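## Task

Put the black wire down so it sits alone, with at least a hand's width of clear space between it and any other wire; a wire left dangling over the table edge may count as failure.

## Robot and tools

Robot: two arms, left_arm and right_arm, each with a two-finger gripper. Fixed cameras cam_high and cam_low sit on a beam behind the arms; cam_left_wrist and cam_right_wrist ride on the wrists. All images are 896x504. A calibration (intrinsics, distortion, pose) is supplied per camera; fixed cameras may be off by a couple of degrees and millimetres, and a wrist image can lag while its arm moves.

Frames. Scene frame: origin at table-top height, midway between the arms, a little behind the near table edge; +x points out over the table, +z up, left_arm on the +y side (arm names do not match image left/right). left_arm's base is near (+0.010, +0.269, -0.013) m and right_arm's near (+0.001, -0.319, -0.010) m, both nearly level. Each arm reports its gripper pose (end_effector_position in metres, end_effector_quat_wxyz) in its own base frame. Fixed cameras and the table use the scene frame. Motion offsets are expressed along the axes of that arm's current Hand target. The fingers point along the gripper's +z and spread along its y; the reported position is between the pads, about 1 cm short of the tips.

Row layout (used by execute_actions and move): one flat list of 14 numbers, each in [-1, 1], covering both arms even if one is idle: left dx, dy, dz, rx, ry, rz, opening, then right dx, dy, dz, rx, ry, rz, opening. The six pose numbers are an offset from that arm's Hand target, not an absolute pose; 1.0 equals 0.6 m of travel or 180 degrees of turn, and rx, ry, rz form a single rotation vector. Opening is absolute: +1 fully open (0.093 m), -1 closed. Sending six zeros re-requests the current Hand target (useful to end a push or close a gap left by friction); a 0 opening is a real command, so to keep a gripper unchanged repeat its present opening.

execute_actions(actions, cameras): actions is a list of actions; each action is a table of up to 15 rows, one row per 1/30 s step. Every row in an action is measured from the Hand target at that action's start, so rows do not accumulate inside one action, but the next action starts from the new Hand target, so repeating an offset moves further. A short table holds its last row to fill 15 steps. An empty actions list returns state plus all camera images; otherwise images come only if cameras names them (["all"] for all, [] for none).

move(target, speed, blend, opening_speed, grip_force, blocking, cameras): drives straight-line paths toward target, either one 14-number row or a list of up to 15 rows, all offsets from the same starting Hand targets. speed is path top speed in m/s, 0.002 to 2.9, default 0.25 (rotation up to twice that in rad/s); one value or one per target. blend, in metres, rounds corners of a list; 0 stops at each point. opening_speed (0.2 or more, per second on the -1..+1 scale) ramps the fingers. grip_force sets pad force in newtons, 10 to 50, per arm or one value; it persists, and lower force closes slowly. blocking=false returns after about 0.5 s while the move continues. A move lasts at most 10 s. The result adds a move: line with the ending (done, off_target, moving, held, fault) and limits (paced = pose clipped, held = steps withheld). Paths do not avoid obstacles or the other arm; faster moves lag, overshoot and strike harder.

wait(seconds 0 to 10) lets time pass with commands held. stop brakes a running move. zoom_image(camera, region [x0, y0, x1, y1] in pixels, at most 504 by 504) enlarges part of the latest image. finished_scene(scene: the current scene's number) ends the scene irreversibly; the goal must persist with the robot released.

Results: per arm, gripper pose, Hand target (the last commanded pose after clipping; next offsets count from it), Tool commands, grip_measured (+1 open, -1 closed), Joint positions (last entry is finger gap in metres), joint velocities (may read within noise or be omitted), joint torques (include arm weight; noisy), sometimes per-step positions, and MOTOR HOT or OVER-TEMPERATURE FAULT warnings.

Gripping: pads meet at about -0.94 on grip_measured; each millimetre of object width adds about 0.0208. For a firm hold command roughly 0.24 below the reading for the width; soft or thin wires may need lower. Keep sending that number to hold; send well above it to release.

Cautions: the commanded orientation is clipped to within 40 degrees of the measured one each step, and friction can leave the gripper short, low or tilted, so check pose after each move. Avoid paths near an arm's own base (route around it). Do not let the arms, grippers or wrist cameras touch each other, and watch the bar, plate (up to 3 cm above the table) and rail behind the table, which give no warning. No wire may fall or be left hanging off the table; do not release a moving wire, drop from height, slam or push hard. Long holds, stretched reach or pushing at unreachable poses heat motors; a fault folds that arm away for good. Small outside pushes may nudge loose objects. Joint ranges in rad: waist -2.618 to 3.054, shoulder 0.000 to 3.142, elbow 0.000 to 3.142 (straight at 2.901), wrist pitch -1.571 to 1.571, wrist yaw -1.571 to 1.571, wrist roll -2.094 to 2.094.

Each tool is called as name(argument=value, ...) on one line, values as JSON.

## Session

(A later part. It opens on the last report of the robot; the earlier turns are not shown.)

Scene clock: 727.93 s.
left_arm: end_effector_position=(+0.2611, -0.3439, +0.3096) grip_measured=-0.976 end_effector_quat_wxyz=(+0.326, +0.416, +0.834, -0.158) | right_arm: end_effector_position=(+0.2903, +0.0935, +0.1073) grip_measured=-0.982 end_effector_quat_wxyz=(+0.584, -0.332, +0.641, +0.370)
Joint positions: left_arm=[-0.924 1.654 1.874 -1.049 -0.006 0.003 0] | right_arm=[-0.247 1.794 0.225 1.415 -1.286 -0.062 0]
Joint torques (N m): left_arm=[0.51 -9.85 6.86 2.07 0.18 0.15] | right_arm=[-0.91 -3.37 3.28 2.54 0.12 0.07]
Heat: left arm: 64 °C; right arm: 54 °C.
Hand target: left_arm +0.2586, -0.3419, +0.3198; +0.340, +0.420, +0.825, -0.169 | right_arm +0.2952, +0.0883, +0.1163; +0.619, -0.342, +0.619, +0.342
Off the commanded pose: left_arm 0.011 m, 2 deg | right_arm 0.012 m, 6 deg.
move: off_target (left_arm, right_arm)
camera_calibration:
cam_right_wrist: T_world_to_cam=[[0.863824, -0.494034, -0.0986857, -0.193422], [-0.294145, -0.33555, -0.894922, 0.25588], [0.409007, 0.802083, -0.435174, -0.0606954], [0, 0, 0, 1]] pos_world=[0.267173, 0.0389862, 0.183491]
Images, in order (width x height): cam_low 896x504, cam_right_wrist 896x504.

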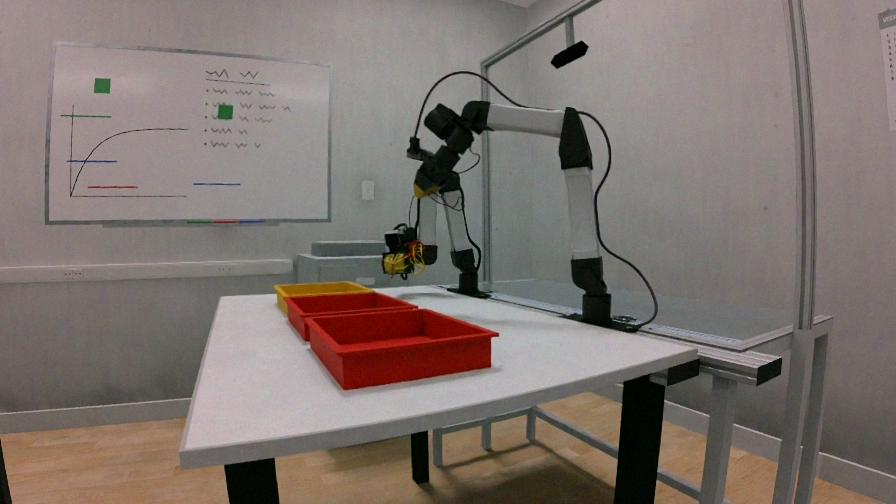

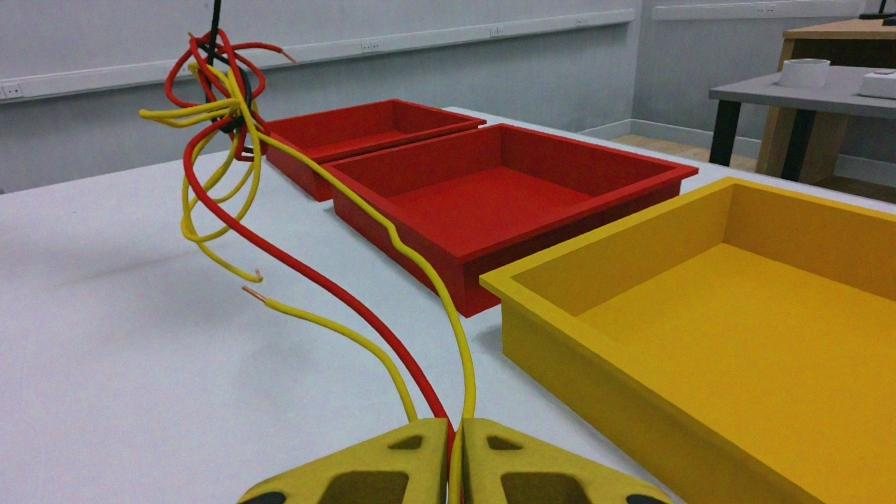

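move(target=[0.003,0.07,-0.1665,0,0.0,0,-1.0,0,0,0,0,0,0,-1.0], cameras=["cam_right_wrist","cam_low"], speed=0.06)

zoom_image(camera="cam_right_wrist", region=[120, 0, 320, 170])

zoom_image(camera="cam_low", region=[370, 150, 490, 290])

Scene clock: 741.97 s.
left_arm: end_effector_position=(+0.2492, -0.2655, +0.3668) grip_measured=-0.976 end_effector_quat_wxyz=(+0.307, +0.422, +0.837, -0.165) | right_arm: end_effector_position=(+0.2900, +0.0938, +0.1075) grip_measured=-0.982 end_effector_quat_wxyz=(+0.584, -0.333, +0.641, +0.371)
Joint positions: left_arm=[-0.756 1.59 2.109 -1.389 0.132 0.129 0] | right_arm=[-0.247 1.794 0.225 1.416 -1.288 -0.061 0]
Joint torques (N m): left_arm=[1.2 -7.25 11.11 1.91 0.12 0.17] | right_arm=[-0.9 -3.51 3.41 2.53 0.11 0.04]
Heat: left arm: 63 °C; right arm: 54 °C.
Hand target: left_arm +0.2498, -0.2597, +0.3900; +0.340, +0.419, +0.825, -0.169 | right_arm +0.2952, +0.0883, +0.1163; +0.619, -0.342, +0.619, +0.342
Off the commanded pose: left_arm 0.024 m, 4 deg | right_arm 0.012 m, 6 deg.
move: off_target (left_arm, right_arm)
camera_calibration:
cam_right_wrist: T_world_to_cam=[[0.865205, -0.491734, -0.0980673, -0.193751], [-0.29247, -0.336052, -0.895282, 0.255673], [0.407285, 0.803285, -0.434572, -0.0603058], [0, 0, 0, 1]] pos_world=[0.266973, 0.0390882, 0.183692]
Images, in order (width x height): cam_low 896x504, cam_right_wrist 896x504.

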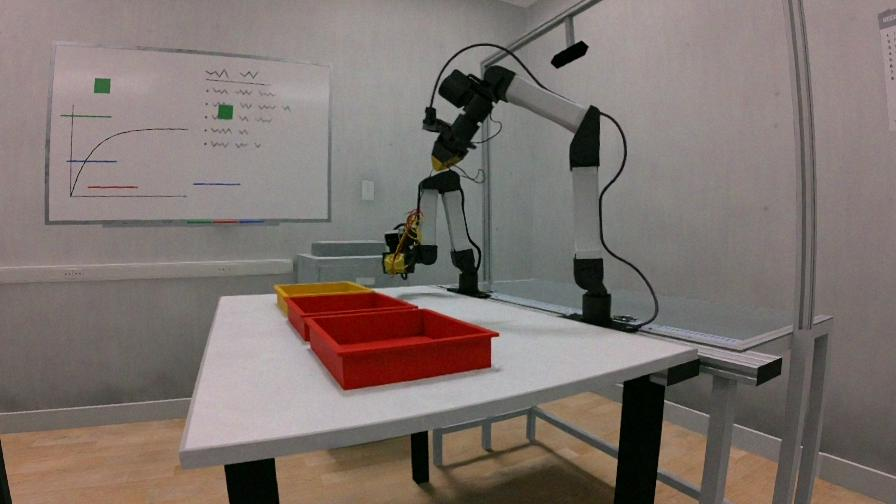

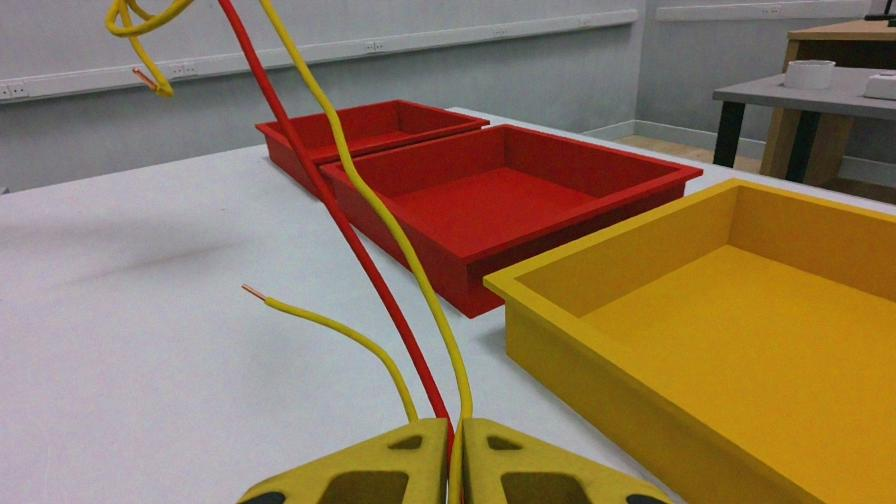

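Scaled by 2.520 from the camera's 896x504 image, which has a finer 1280x720 frame.

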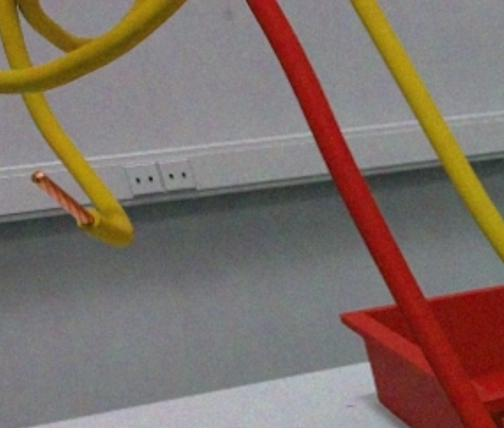

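Scaled by 3.600 from the camera's 896x504 image, which has a finer 1280x720 frame.

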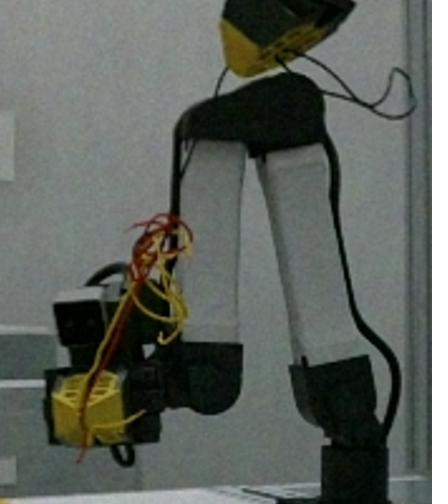

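move(target=[0.0,0.07,-0.06,0,0.0,0,-1.0,0,0,0,0,0,0,-1.0], cameras=["all"], speed=0.04)

zoom_image(camera="cam_left_wrist", region=[350, 200, 700, 400])

zoom_image(camera="cam_low", region=[370, 150, 490, 290])

Scene clock: 748.77 s.
left_arm: end_effector_position=(+0.2677, -0.2143, +0.4089) grip_measured=-0.976 end_effector_quat_wxyz=(+0.334, +0.413, +0.831, -0.168) | right_arm: end_effector_position=(+0.2899, +0.0935, +0.1076) grip_measured=-0.983 end_effector_quat_wxyz=(+0.584, -0.333, +0.640, +0.371)
Joint positions: left_arm=[-0.549 1.65 2.385 -1.576 0.258 0.275 0] | right_arm=[-0.248 1.794 0.225 1.417 -1.29 -0.061 0]
Joint torques (N m): left_arm=[0.64 -4.31 8.44 1.82 0.31 0.17] | right_arm=[-0.75 -3.58 3.26 2.48 0.27 0.11]
Heat: left arm: 63 °C; right arm: 55 °C.
Hand target: left_arm +0.2685, -0.2147, +0.4159; +0.340, +0.419, +0.825, -0.169 | right_arm +0.2952, +0.0883, +0.1163; +0.619, -0.342, +0.619, +0.342
Off the commanded pose: left_arm 0.007 m, 1 deg | right_arm 0.011 m, 6 deg.
joint sent to its limit (left arm) — joint 4 (wrist pitch), lower limit. The joint targets still meet the commanded pose.
move: off_target (right_arm)
camera_calibration:
cam_left_wrist: T_world_to_cam=[[-0.808863, -0.587975, 0.00497329, 0.08742], [-0.558396, 0.765466, -0.319774, 0.482618], [0.184213, -0.261431, -0.947481, 0.371884], [0, 0, 0, 1]] pos_world=[0.271697, -0.220805, 0.506247]
cam_right_wrist: T_world_to_cam=[[0.865426, -0.491407, -0.09776, -0.193843], [-0.291956, -0.336028, -0.895459, 0.255498], [0.407185, 0.803495, -0.434277, -0.059975], [0, 0, 0, 1]] pos_world=[0.266772, 0.0387882, 0.183792]

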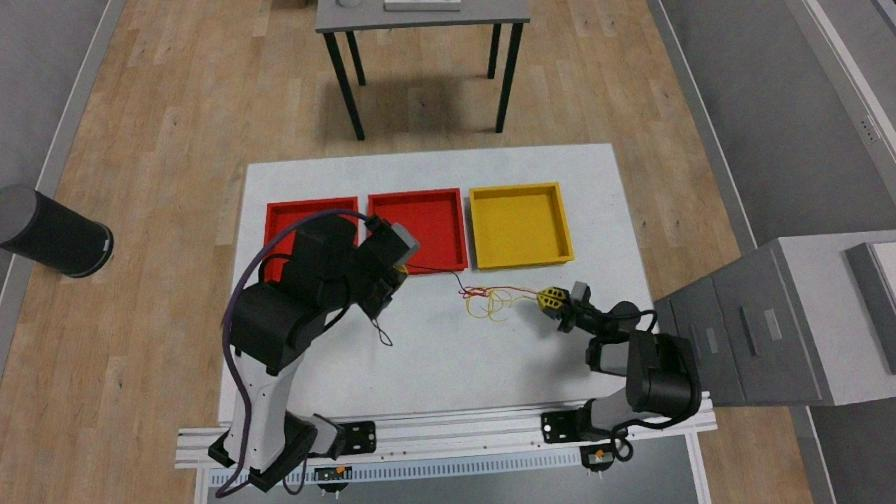

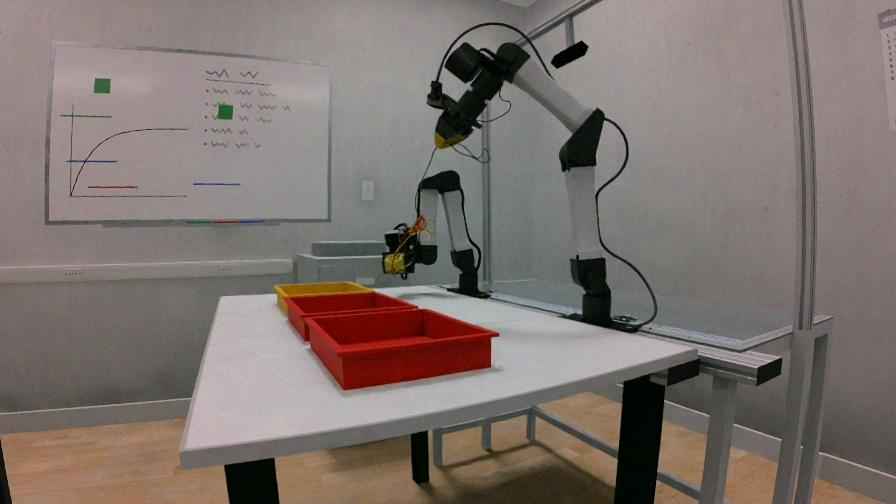

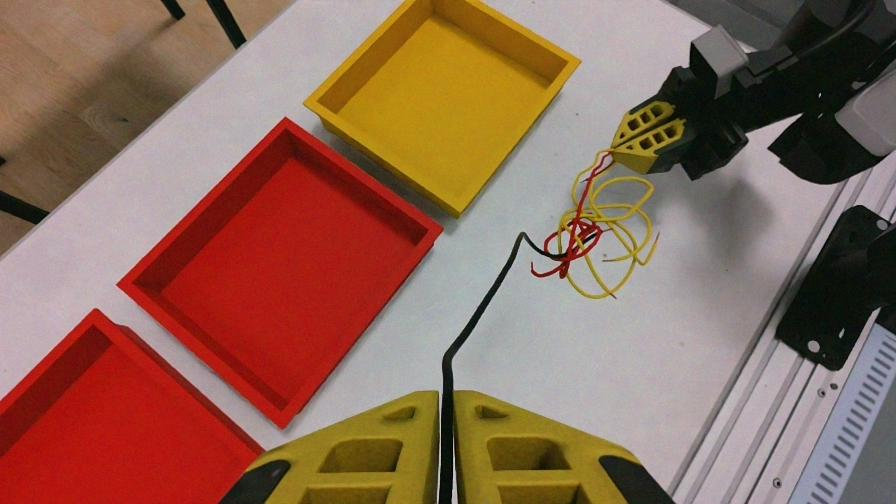

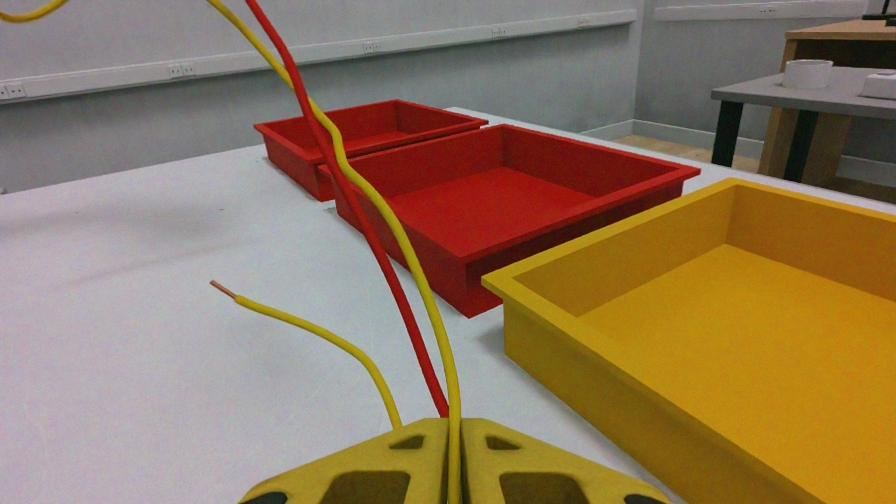

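Scaled by 1.440 from the camera's 896x504 image, which has a finer 1280x720 frame.

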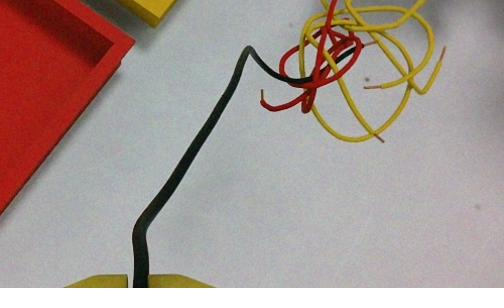

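Scaled by 3.600 from the camera's 896x504 image, which has a finer 1280x720 frame.

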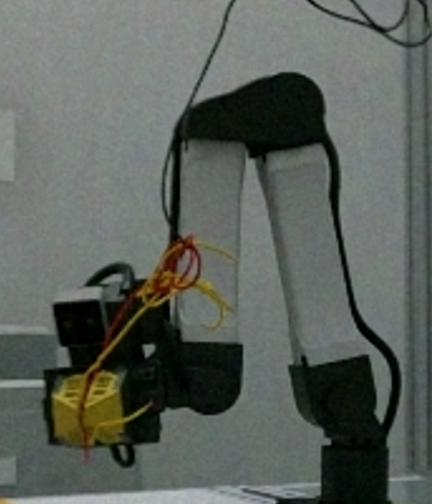

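move(target=[0.139,0.118,-0.089,0,-0.1,0,-1.0,0,0,0,0,0,0,-1.0], cameras=["all"], speed=0.06)

zoom_image(camera="cam_left_wrist", region=[450, 100, 800, 350])

zoom_image(camera="cam_high", region=[320, 220, 580, 380])

Scene clock: 757.70 s.
left_arm: end_effector_position=(+0.2721, -0.0935, +0.3936) grip_measured=-0.976 end_effector_quat_wxyz=(+0.457, +0.380, +0.770, -0.232) | right_arm: end_effector_position=(+0.2903, +0.0932, +0.1075) grip_measured=-0.983 end_effector_quat_wxyz=(+0.585, -0.332, +0.641, +0.370)
Joint positions: left_arm=[0.137 1.275 1.735 -1.301 0.879 0.698 0] | right_arm=[-0.248 1.794 0.225 1.417 -1.287 -0.061 0]
Joint torques (N m): left_arm=[0.59 -3.9 5.65 1.73 0.56 0.22] | right_arm=[-0.73 -3.52 3.33 2.52 0.09 -0.02]
Heat: left arm: 62 °C; right arm: 55 °C.
Hand target: left_arm +0.2685, -0.0945, +0.3958; +0.465, +0.388, +0.761, -0.232 | right_arm +0.2953, +0.0882, +0.1163; +0.619, -0.342, +0.619, +0.342
Off the commanded pose: left_arm 0.004 m, 2 deg | right_arm 0.011 m, 6 deg.
move: off_target (right_arm)
camera_calibration:
cam_left_wrist: T_world_to_cam=[[-0.808578, -0.588344, 0.00729881, 0.161044], [-0.476768, 0.647866, -0.594105, 0.462502], [0.344809, -0.48386, -0.804354, 0.267346], [0, 0, 0, 1]] pos_world=[0.258539, -0.0755316, 0.48864]
cam_right_wrist: T_world_to_cam=[[0.863677, -0.49443, -0.0979783, -0.193674], [-0.293484, -0.335256, -0.895249, 0.255796], [0.40979, 0.801961, -0.434661, -0.060584], [0, 0, 0, 1]] pos_world=[0.26717, 0.0385852, 0.183692]

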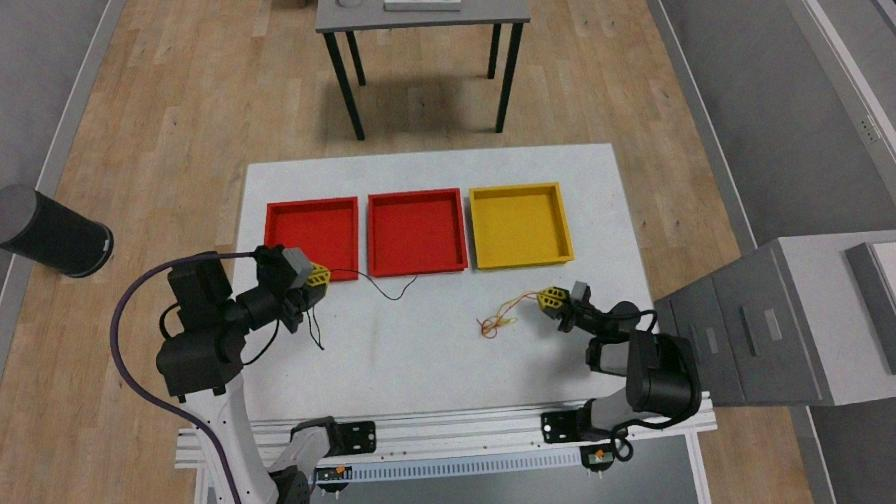

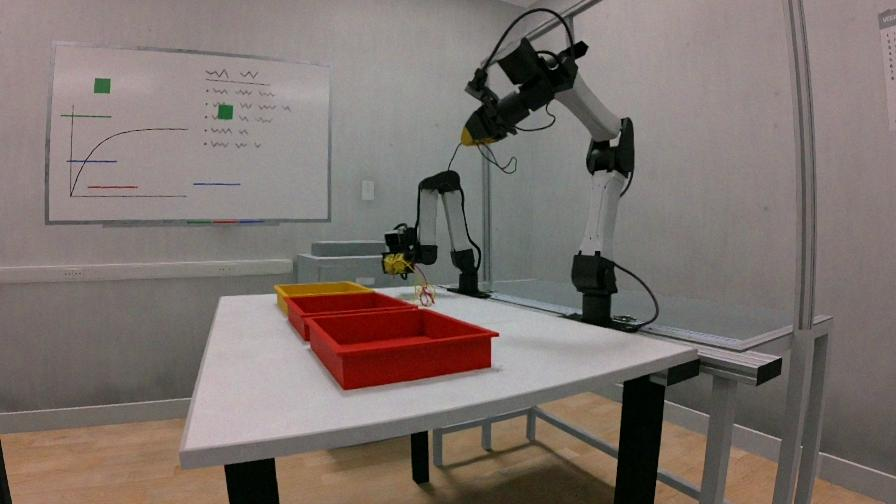

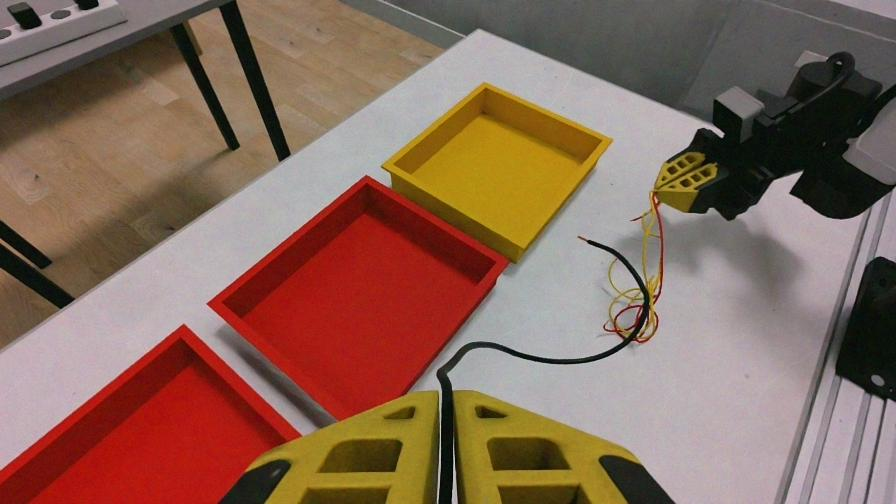

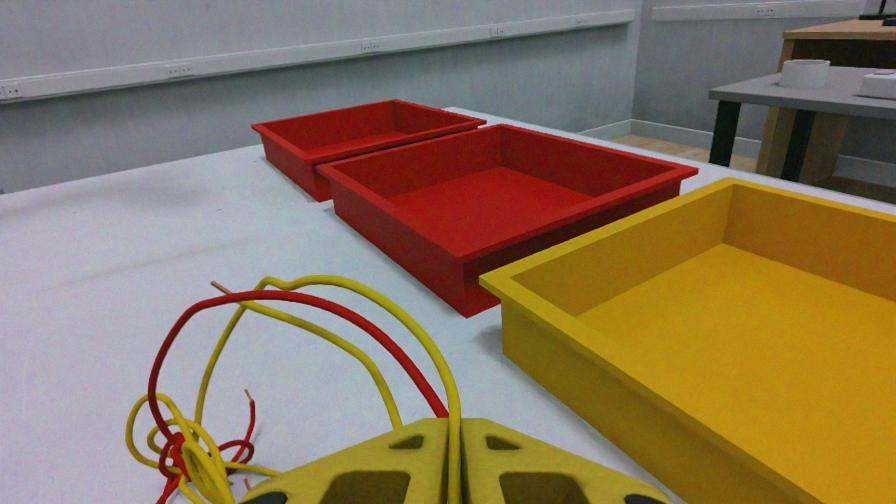

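Scaled by 1.440 from the camera's 896x504 image, which has a finer 1280x720 frame.

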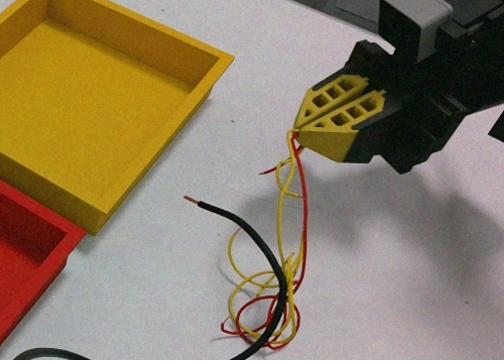

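Scaled by 1.938 from the camera's 896x504 image, which has a finer 1280x720 frame.

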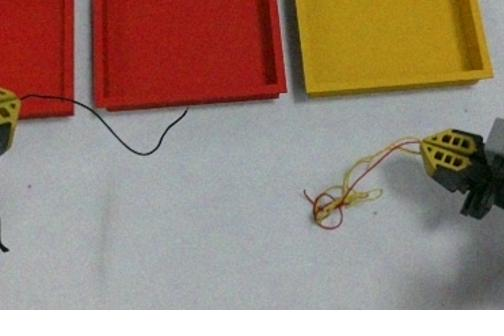

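move(target=[0.3693,0.0762,0.1062,-0.1022,0.1244,-0.085,-1.0,-0.0233,-0.067,-0.0917,0.1714,0.2698,0.0799,-1.0], cameras=["all"], speed=0.12)

Scene clock: 786.80 s.
left_arm: end_effector_position=(+0.2795, -0.0298, +0.1719) grip_measured=-0.976 end_effector_quat_wxyz=(+0.327, +0.246, +0.908, -0.092) | right_arm: end_effector_position=(+0.2912, +0.0209, +0.1201) grip_measured=-0.983 end_effector_quat_wxyz=(+0.324, -0.202, +0.921, +0.081)
Joint positions: left_arm=[0.135 1.085 0.91 -0.82 0.41 0.542 0] | right_arm=[-0.132 1.131 0.731 -0.579 -0.359 -0.453 0]
Joint torques (N m): left_arm=[-0.24 -3.21 7.16 1.79 0.18 -0.18] | right_arm=[0.9 -1.99 10.1 1.31 0.05 0.12]
Heat: left arm: 59 °C; right arm: 55 °C.
Hand target: left_arm +0.2798, -0.0301, +0.1701; +0.330, +0.243, +0.908, -0.089 | right_arm +0.3000, +0.0203, +0.1303; +0.334, -0.202, +0.918, +0.074
Off the commanded pose: left_arm 0.002 m, 1 deg | right_arm 0.013 m, 1 deg.
move: off_target (right_arm)
camera_calibration:
cam_left_wrist: T_world_to_cam=[[-0.522836, -0.852383, 0.00924682, 0.118103], [-0.826363, 0.504154, -0.250904, 0.327555], [0.209205, -0.138823, -0.967968, 0.193606], [0, 0, 0, 1]] pos_world=[0.291925, -0.0375922, 0.268497]
cam_right_wrist: T_world_to_cam=[[0.422886, -0.90549, -0.0354255, -0.0993543], [-0.877042, -0.399139, -0.267368, 0.339014], [0.22796, 0.144136, -0.962943, 0.132749], [0, 0, 0, 1]] pos_world=[0.309084, 0.0262156, 0.214951]

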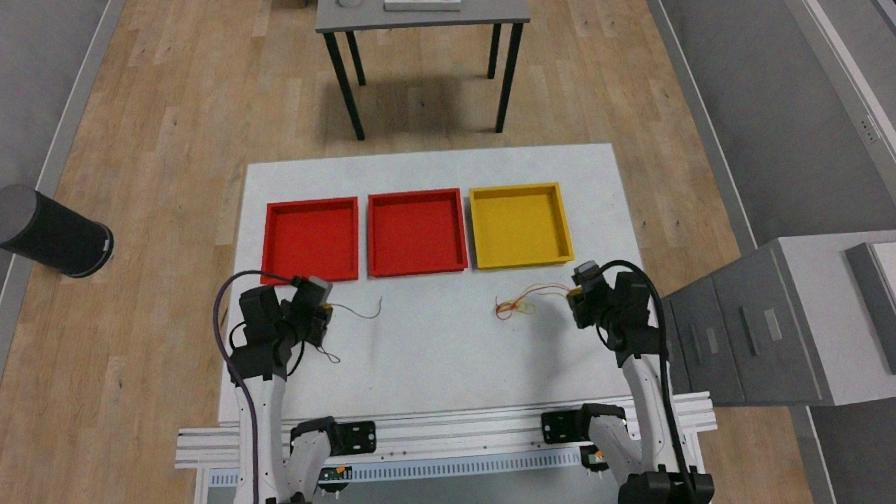

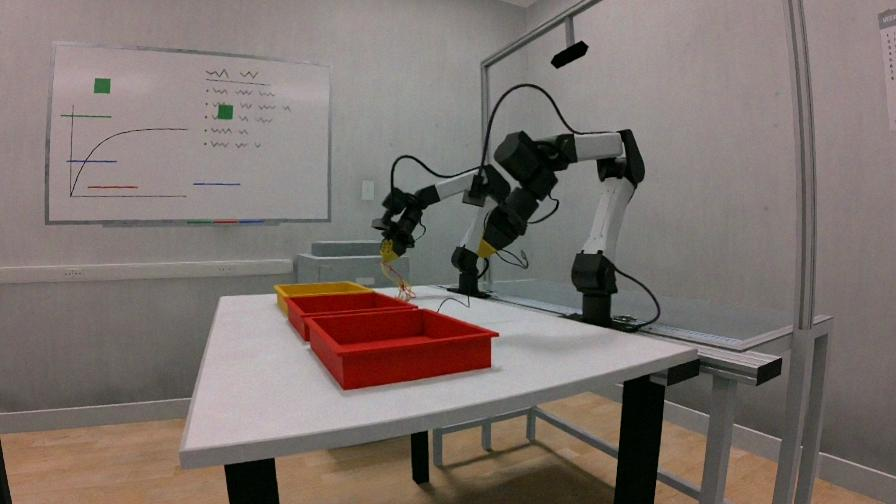

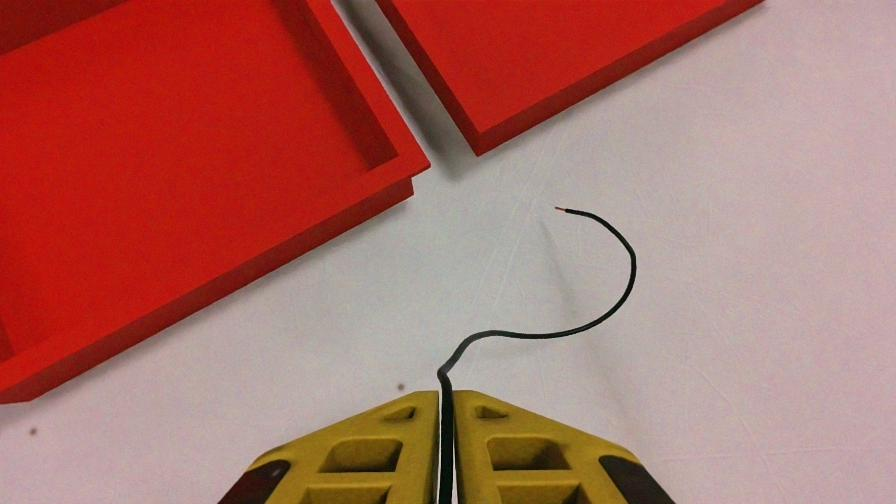

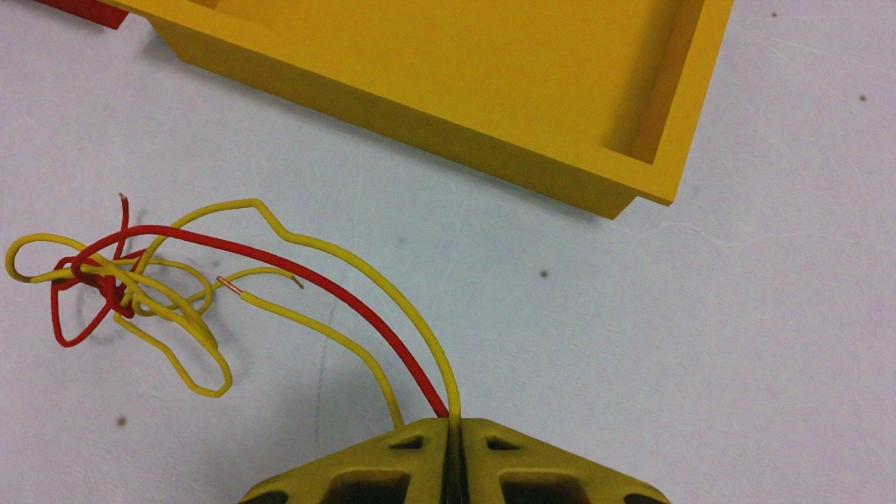

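move(target=[0.134,0,0.1597,0,0,0,-1.0,0.0857,0,0.1021,0,0,0,-1.0], cameras=["all"], speed=0.07)

zoom_image(camera="cam_low", region=[360, 200, 540, 330])

Scene clock: 798.23 s.
left_arm: end_effector_position=(+0.2805, -0.0293, +0.0494) grip_measured=-0.976 end_effector_quat_wxyz=(+0.331, +0.246, +0.906, -0.089) | right_arm: end_effector_position=(+0.2966, +0.0198, +0.0518) grip_measured=-0.983 end_effector_quat_wxyz=(+0.330, -0.202, +0.919, +0.077)
Joint positions: left_arm=[0.135 1.206 0.468 -0.247 0.408 0.541 0] | right_arm=[-0.132 1.258 0.512 -0.219 -0.356 -0.453 0]
Joint torques (N m): left_arm=[-0.28 -2.11 6.56 1.85 0.22 -0.16] | right_arm=[0.98 -2.1 5.78 1.65 -0.07 0.1]
Heat: left arm: 59 °C; right arm: 53 °C.
Hand target: left_arm +0.2797, -0.0301, +0.0449; +0.330, +0.243, +0.908, -0.089 | right_arm +0.2999, +0.0204, +0.0501; +0.334, -0.202, +0.918, +0.074
Off the commanded pose: left_arm 0.005 m, 0 deg | right_arm 0.004 m, 1 deg.
move: done
camera_calibration:
cam_left_wrist: T_world_to_cam=[[-0.521343, -0.853346, 0.00172007, 0.120007], [-0.824818, 0.503395, -0.257428, 0.297195], [0.218809, -0.135627, -0.966296, 0.0722293], [0, 0, 0, 1]] pos_world=[0.291892, -0.0374025, 0.146095]
cam_right_wrist: T_world_to_cam=[[0.421925, -0.906241, -0.0265944, -0.105364], [-0.874224, -0.398896, -0.276793, 0.324674], [0.240232, 0.140035, -0.960562, 0.062167], [0, 0, 0, 1]] pos_world=[0.313359, 0.0253199, 0.14678]

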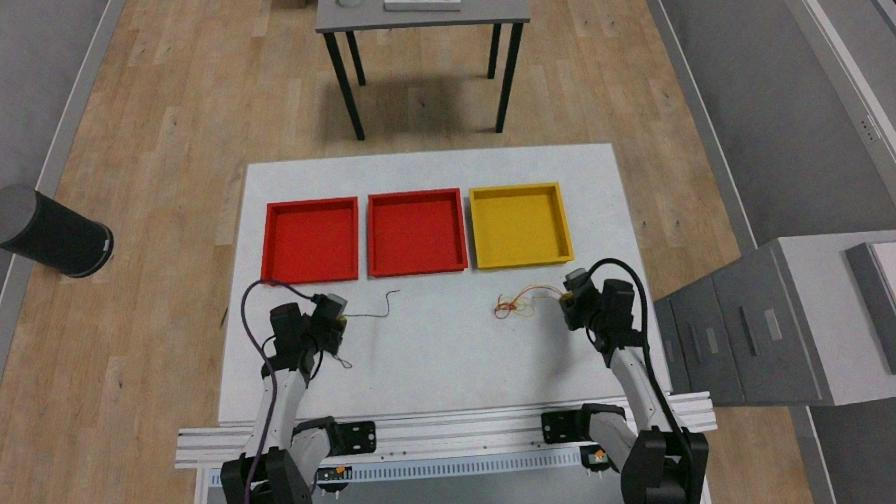

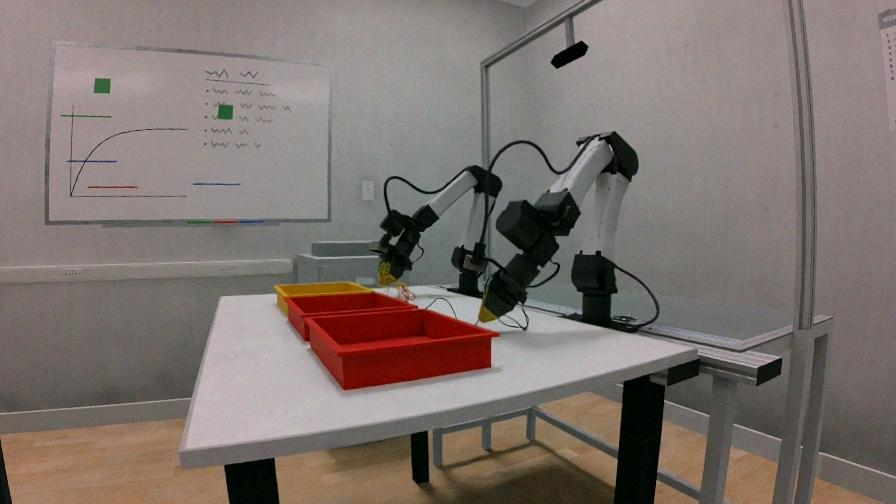

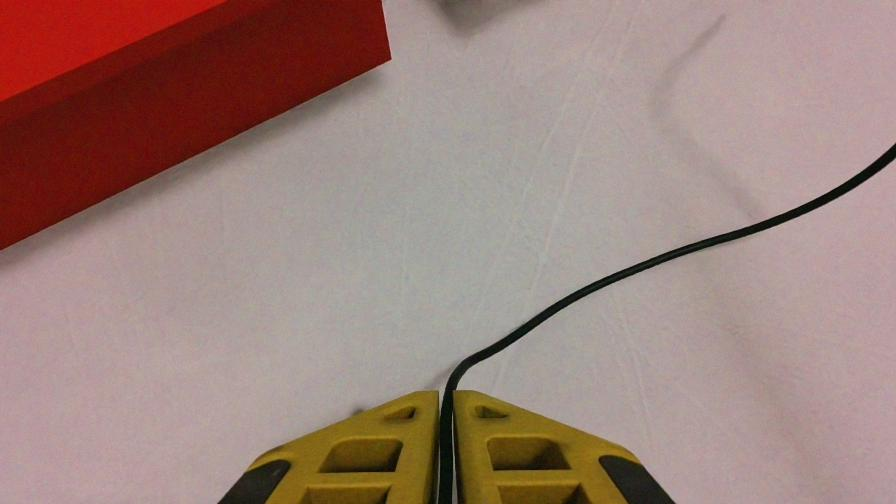

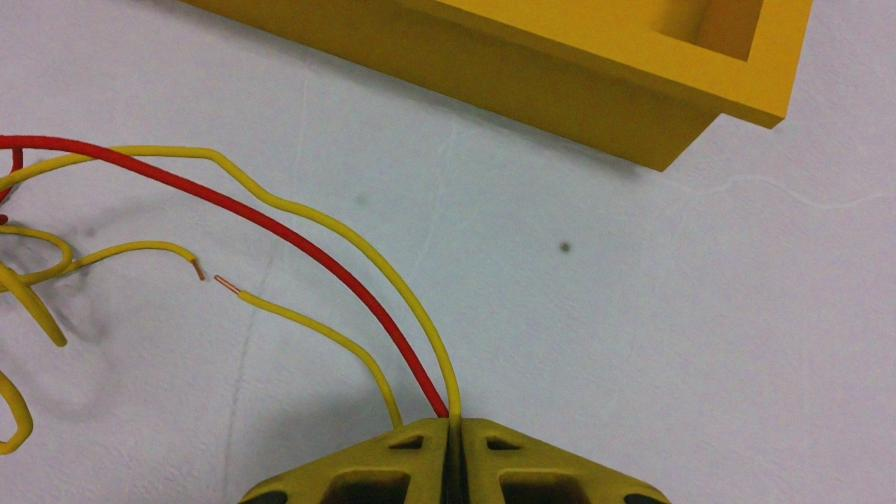

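Scaled by 2.800 from the camera's 896x504 image, which has a finer 1280x720 frame.

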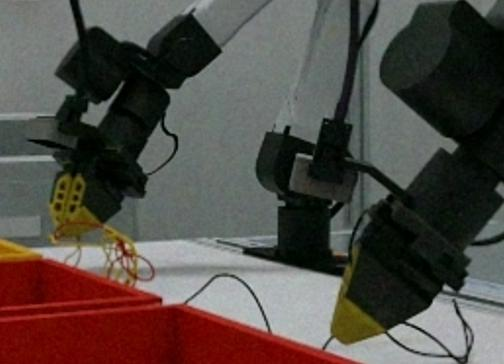

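move(target=[0.0166,0,0.0198,0,0,0,-1.0,0.0247,0,0.0294,0,0,0,-1.0], cameras=["cam_low","cam_left_wrist","cam_right_wrist"], speed=0.04)

zoom_image(camera="cam_low", region=[360, 200, 540, 330])

Scene clock: 804.50 s.
left_arm: end_effector_position=(+0.2818, -0.0290, +0.0349) grip_measured=-0.976 end_effector_quat_wxyz=(+0.333, +0.246, +0.906, -0.088) | right_arm: end_effector_position=(+0.2990, +0.0193, +0.0306) grip_measured=-0.983 end_effector_quat_wxyz=(+0.334, -0.202, +0.918, +0.075)
Joint positions: left_arm=[0.135 1.254 0.427 -0.152 0.407 0.541 0] | right_arm=[-0.132 1.331 0.455 -0.08 -0.355 -0.453 0]
Joint torques (N m): left_arm=[-0.27 -2.21 6.2 1.79 0.24 -0.14] | right_arm=[1.11 -2.74 5.46 1.66 -0.11 0.11]
Heat: left arm: 59 °C; right arm: 53 °C.
Hand target: left_arm +0.2797, -0.0301, +0.0295; +0.330, +0.243, +0.908, -0.089 | right_arm +0.3001, +0.0204, +0.0273; +0.334, -0.202, +0.917, +0.074
Off the commanded pose: left_arm 0.006 m, 1 deg | right_arm 0.004 m, 0 deg.
move: done
camera_calibration:
cam_left_wrist: T_world_to_cam=[[-0.52073, -0.85372, -0.00168189, 0.120915], [-0.823945, 0.503083, -0.26081, 0.29427], [0.223505, -0.134426, -0.965389, 0.0566002], [0, 0, 0, 1]] pos_world=[0.292776, -0.0372064, 0.131593]
cam_right_wrist: T_world_to_cam=[[0.421518, -0.90658, -0.0208593, -0.107404], [-0.871965, -0.398893, -0.283833, 0.32019], [0.248997, 0.137829, -0.958647, 0.0386599], [0, 0, 0, 1]] pos_world=[0.314841, 0.0250226, 0.125701]
Images, in order (width x height): cam_low 896x504, cam_left_wrist 896x504, cam_right_wrist 896x504.

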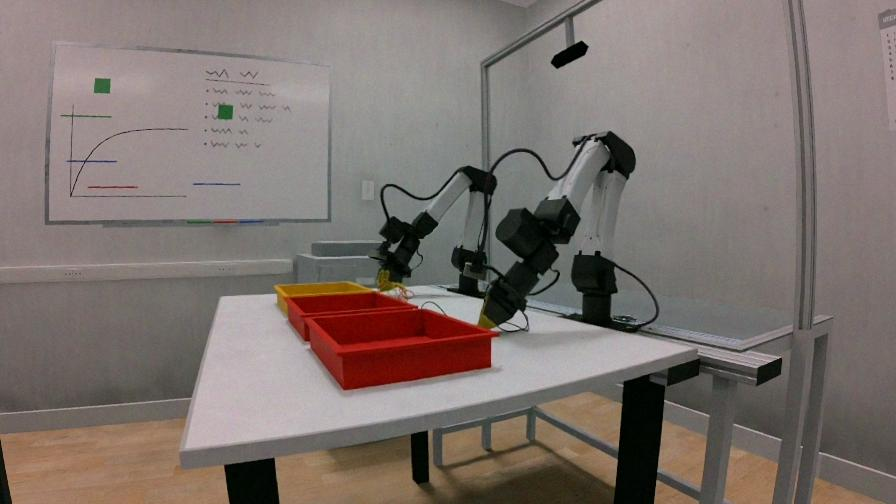

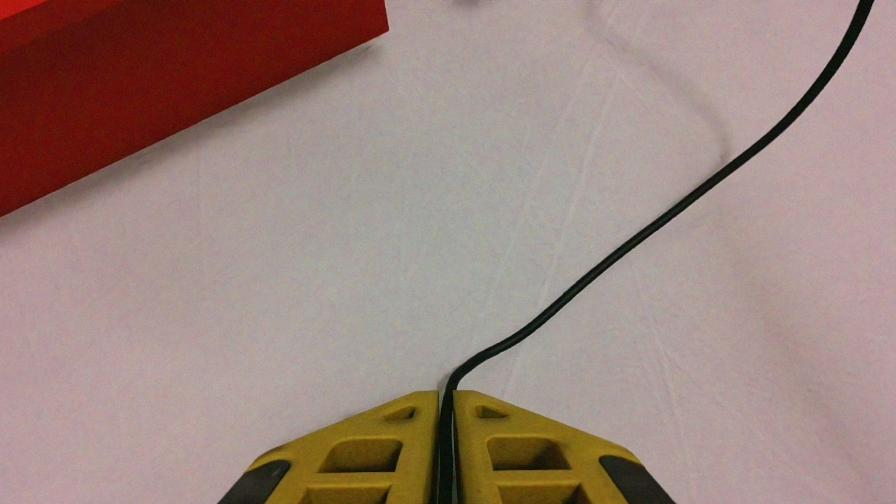

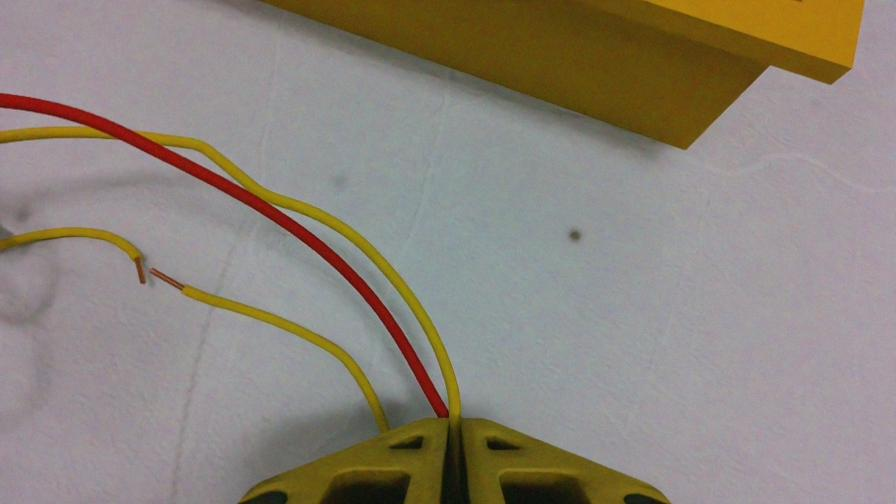

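Scaled by 2.800 from the camera's 896x504 image, which has a finer 1280x720 frame.

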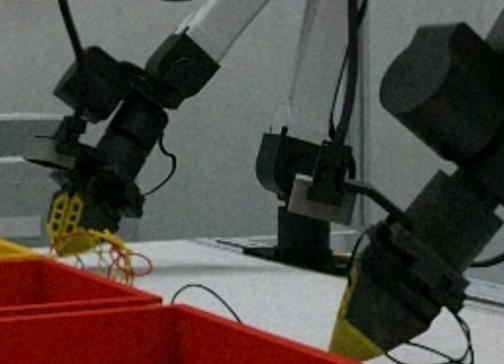

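Open both slowly.

move(target=[0,0,0,0,0,0,-0.4,0,0,0,0,0,0,-0.4], cameras=["all"], speed=0.04, opening_speed=0.3)

Scene clock: 809.00 s.
left_arm: end_effector_position=(+0.2820, -0.0290, +0.0350) grip_measured=-0.403 end_effector_quat_wxyz=(+0.334, +0.246, +0.906, -0.088) | right_arm: end_effector_position=(+0.2990, +0.0192, +0.0305) grip_measured=-0.401 end_effector_quat_wxyz=(+0.334, -0.202, +0.918, +0.075)
Joint positions: left_arm=[0.135 1.254 0.427 -0.151 0.407 0.54 0.026] | right_arm=[-0.132 1.331 0.454 -0.08 -0.355 -0.453 0.026]
Joint torques (N m): left_arm=[-0.53 -2.19 6.12 1.8 0.26 -0.18] | right_arm=[0.87 -2.58 5.48 1.63 -0.08 0.07]
Heat: left arm: 58 °C; right arm: 52 °C.
Hand target: left_arm +0.2797, -0.0301, +0.0295; +0.330, +0.243, +0.908, -0.089 | right_arm +0.3000, +0.0204, +0.0272; +0.334, -0.202, +0.918, +0.074
Off the commanded pose: left_arm 0.006 m, 1 deg | right_arm 0.004 m, 0 deg.
move: done
camera_calibration:
cam_left_wrist: T_world_to_cam=[[-0.520447, -0.853892, -0.00213441, 0.121021], [-0.823848, 0.502789, -0.261683, 0.294427], [0.224522, -0.134434, -0.965151, 0.0564552], [0, 0, 0, 1]] pos_world=[0.292872, -0.0371062, 0.131793]
cam_right_wrist: T_world_to_cam=[[0.421343, -0.906666, -0.0206736, -0.107372], [-0.87208, -0.398804, -0.283605, 0.320167], [0.248891, 0.137524, -0.958718, 0.0386137], [0, 0, 0, 1]] pos_world=[0.314841, 0.0250227, 0.125601]

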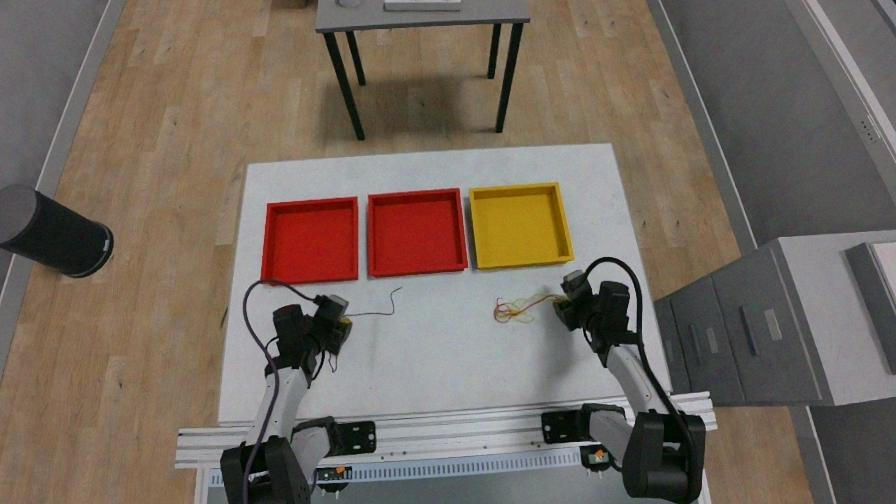

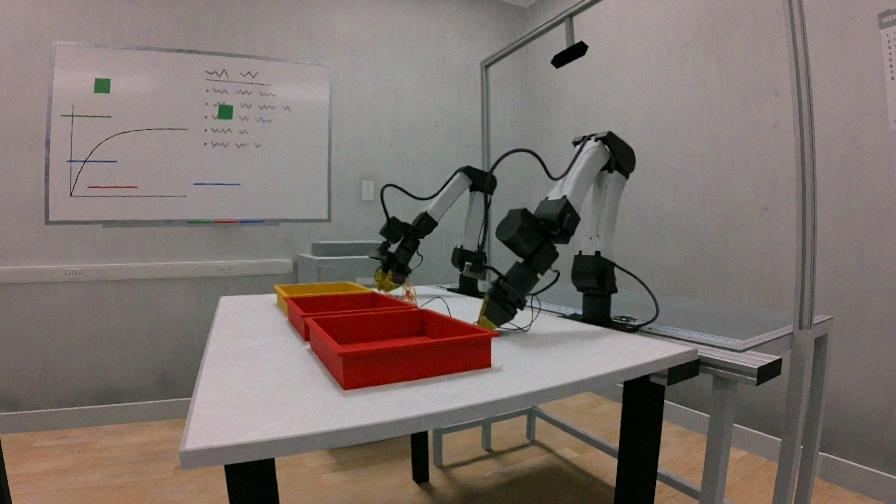

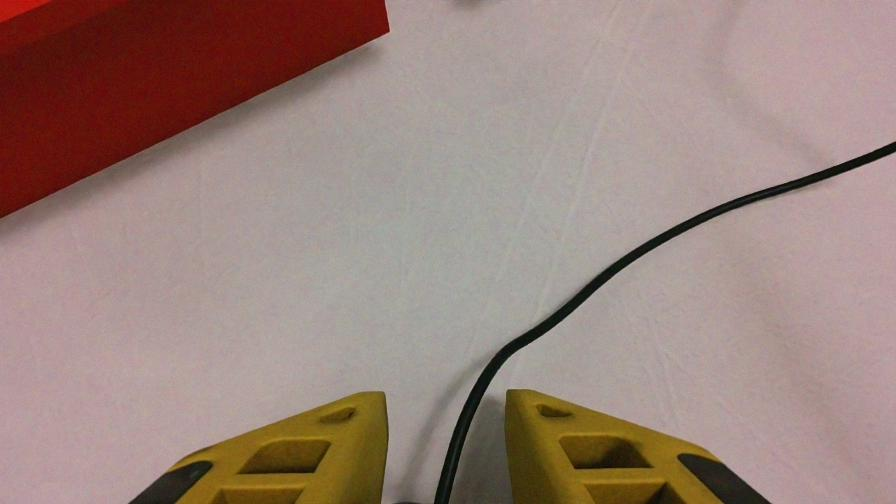

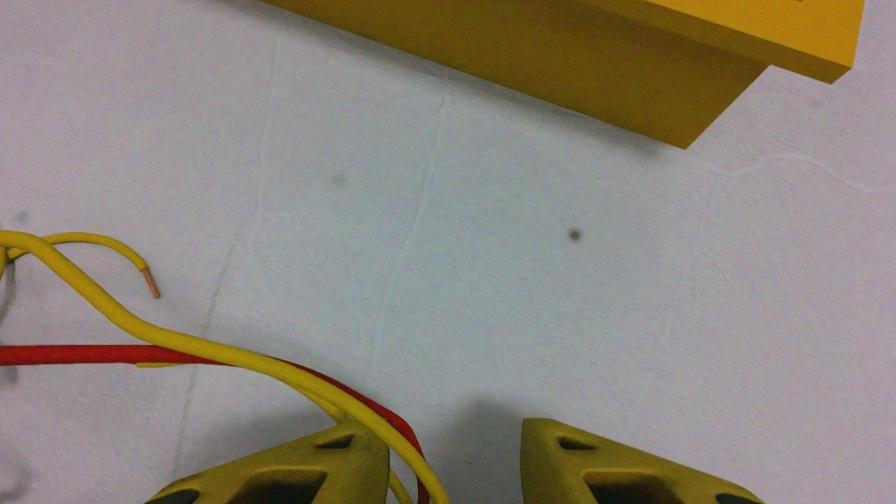

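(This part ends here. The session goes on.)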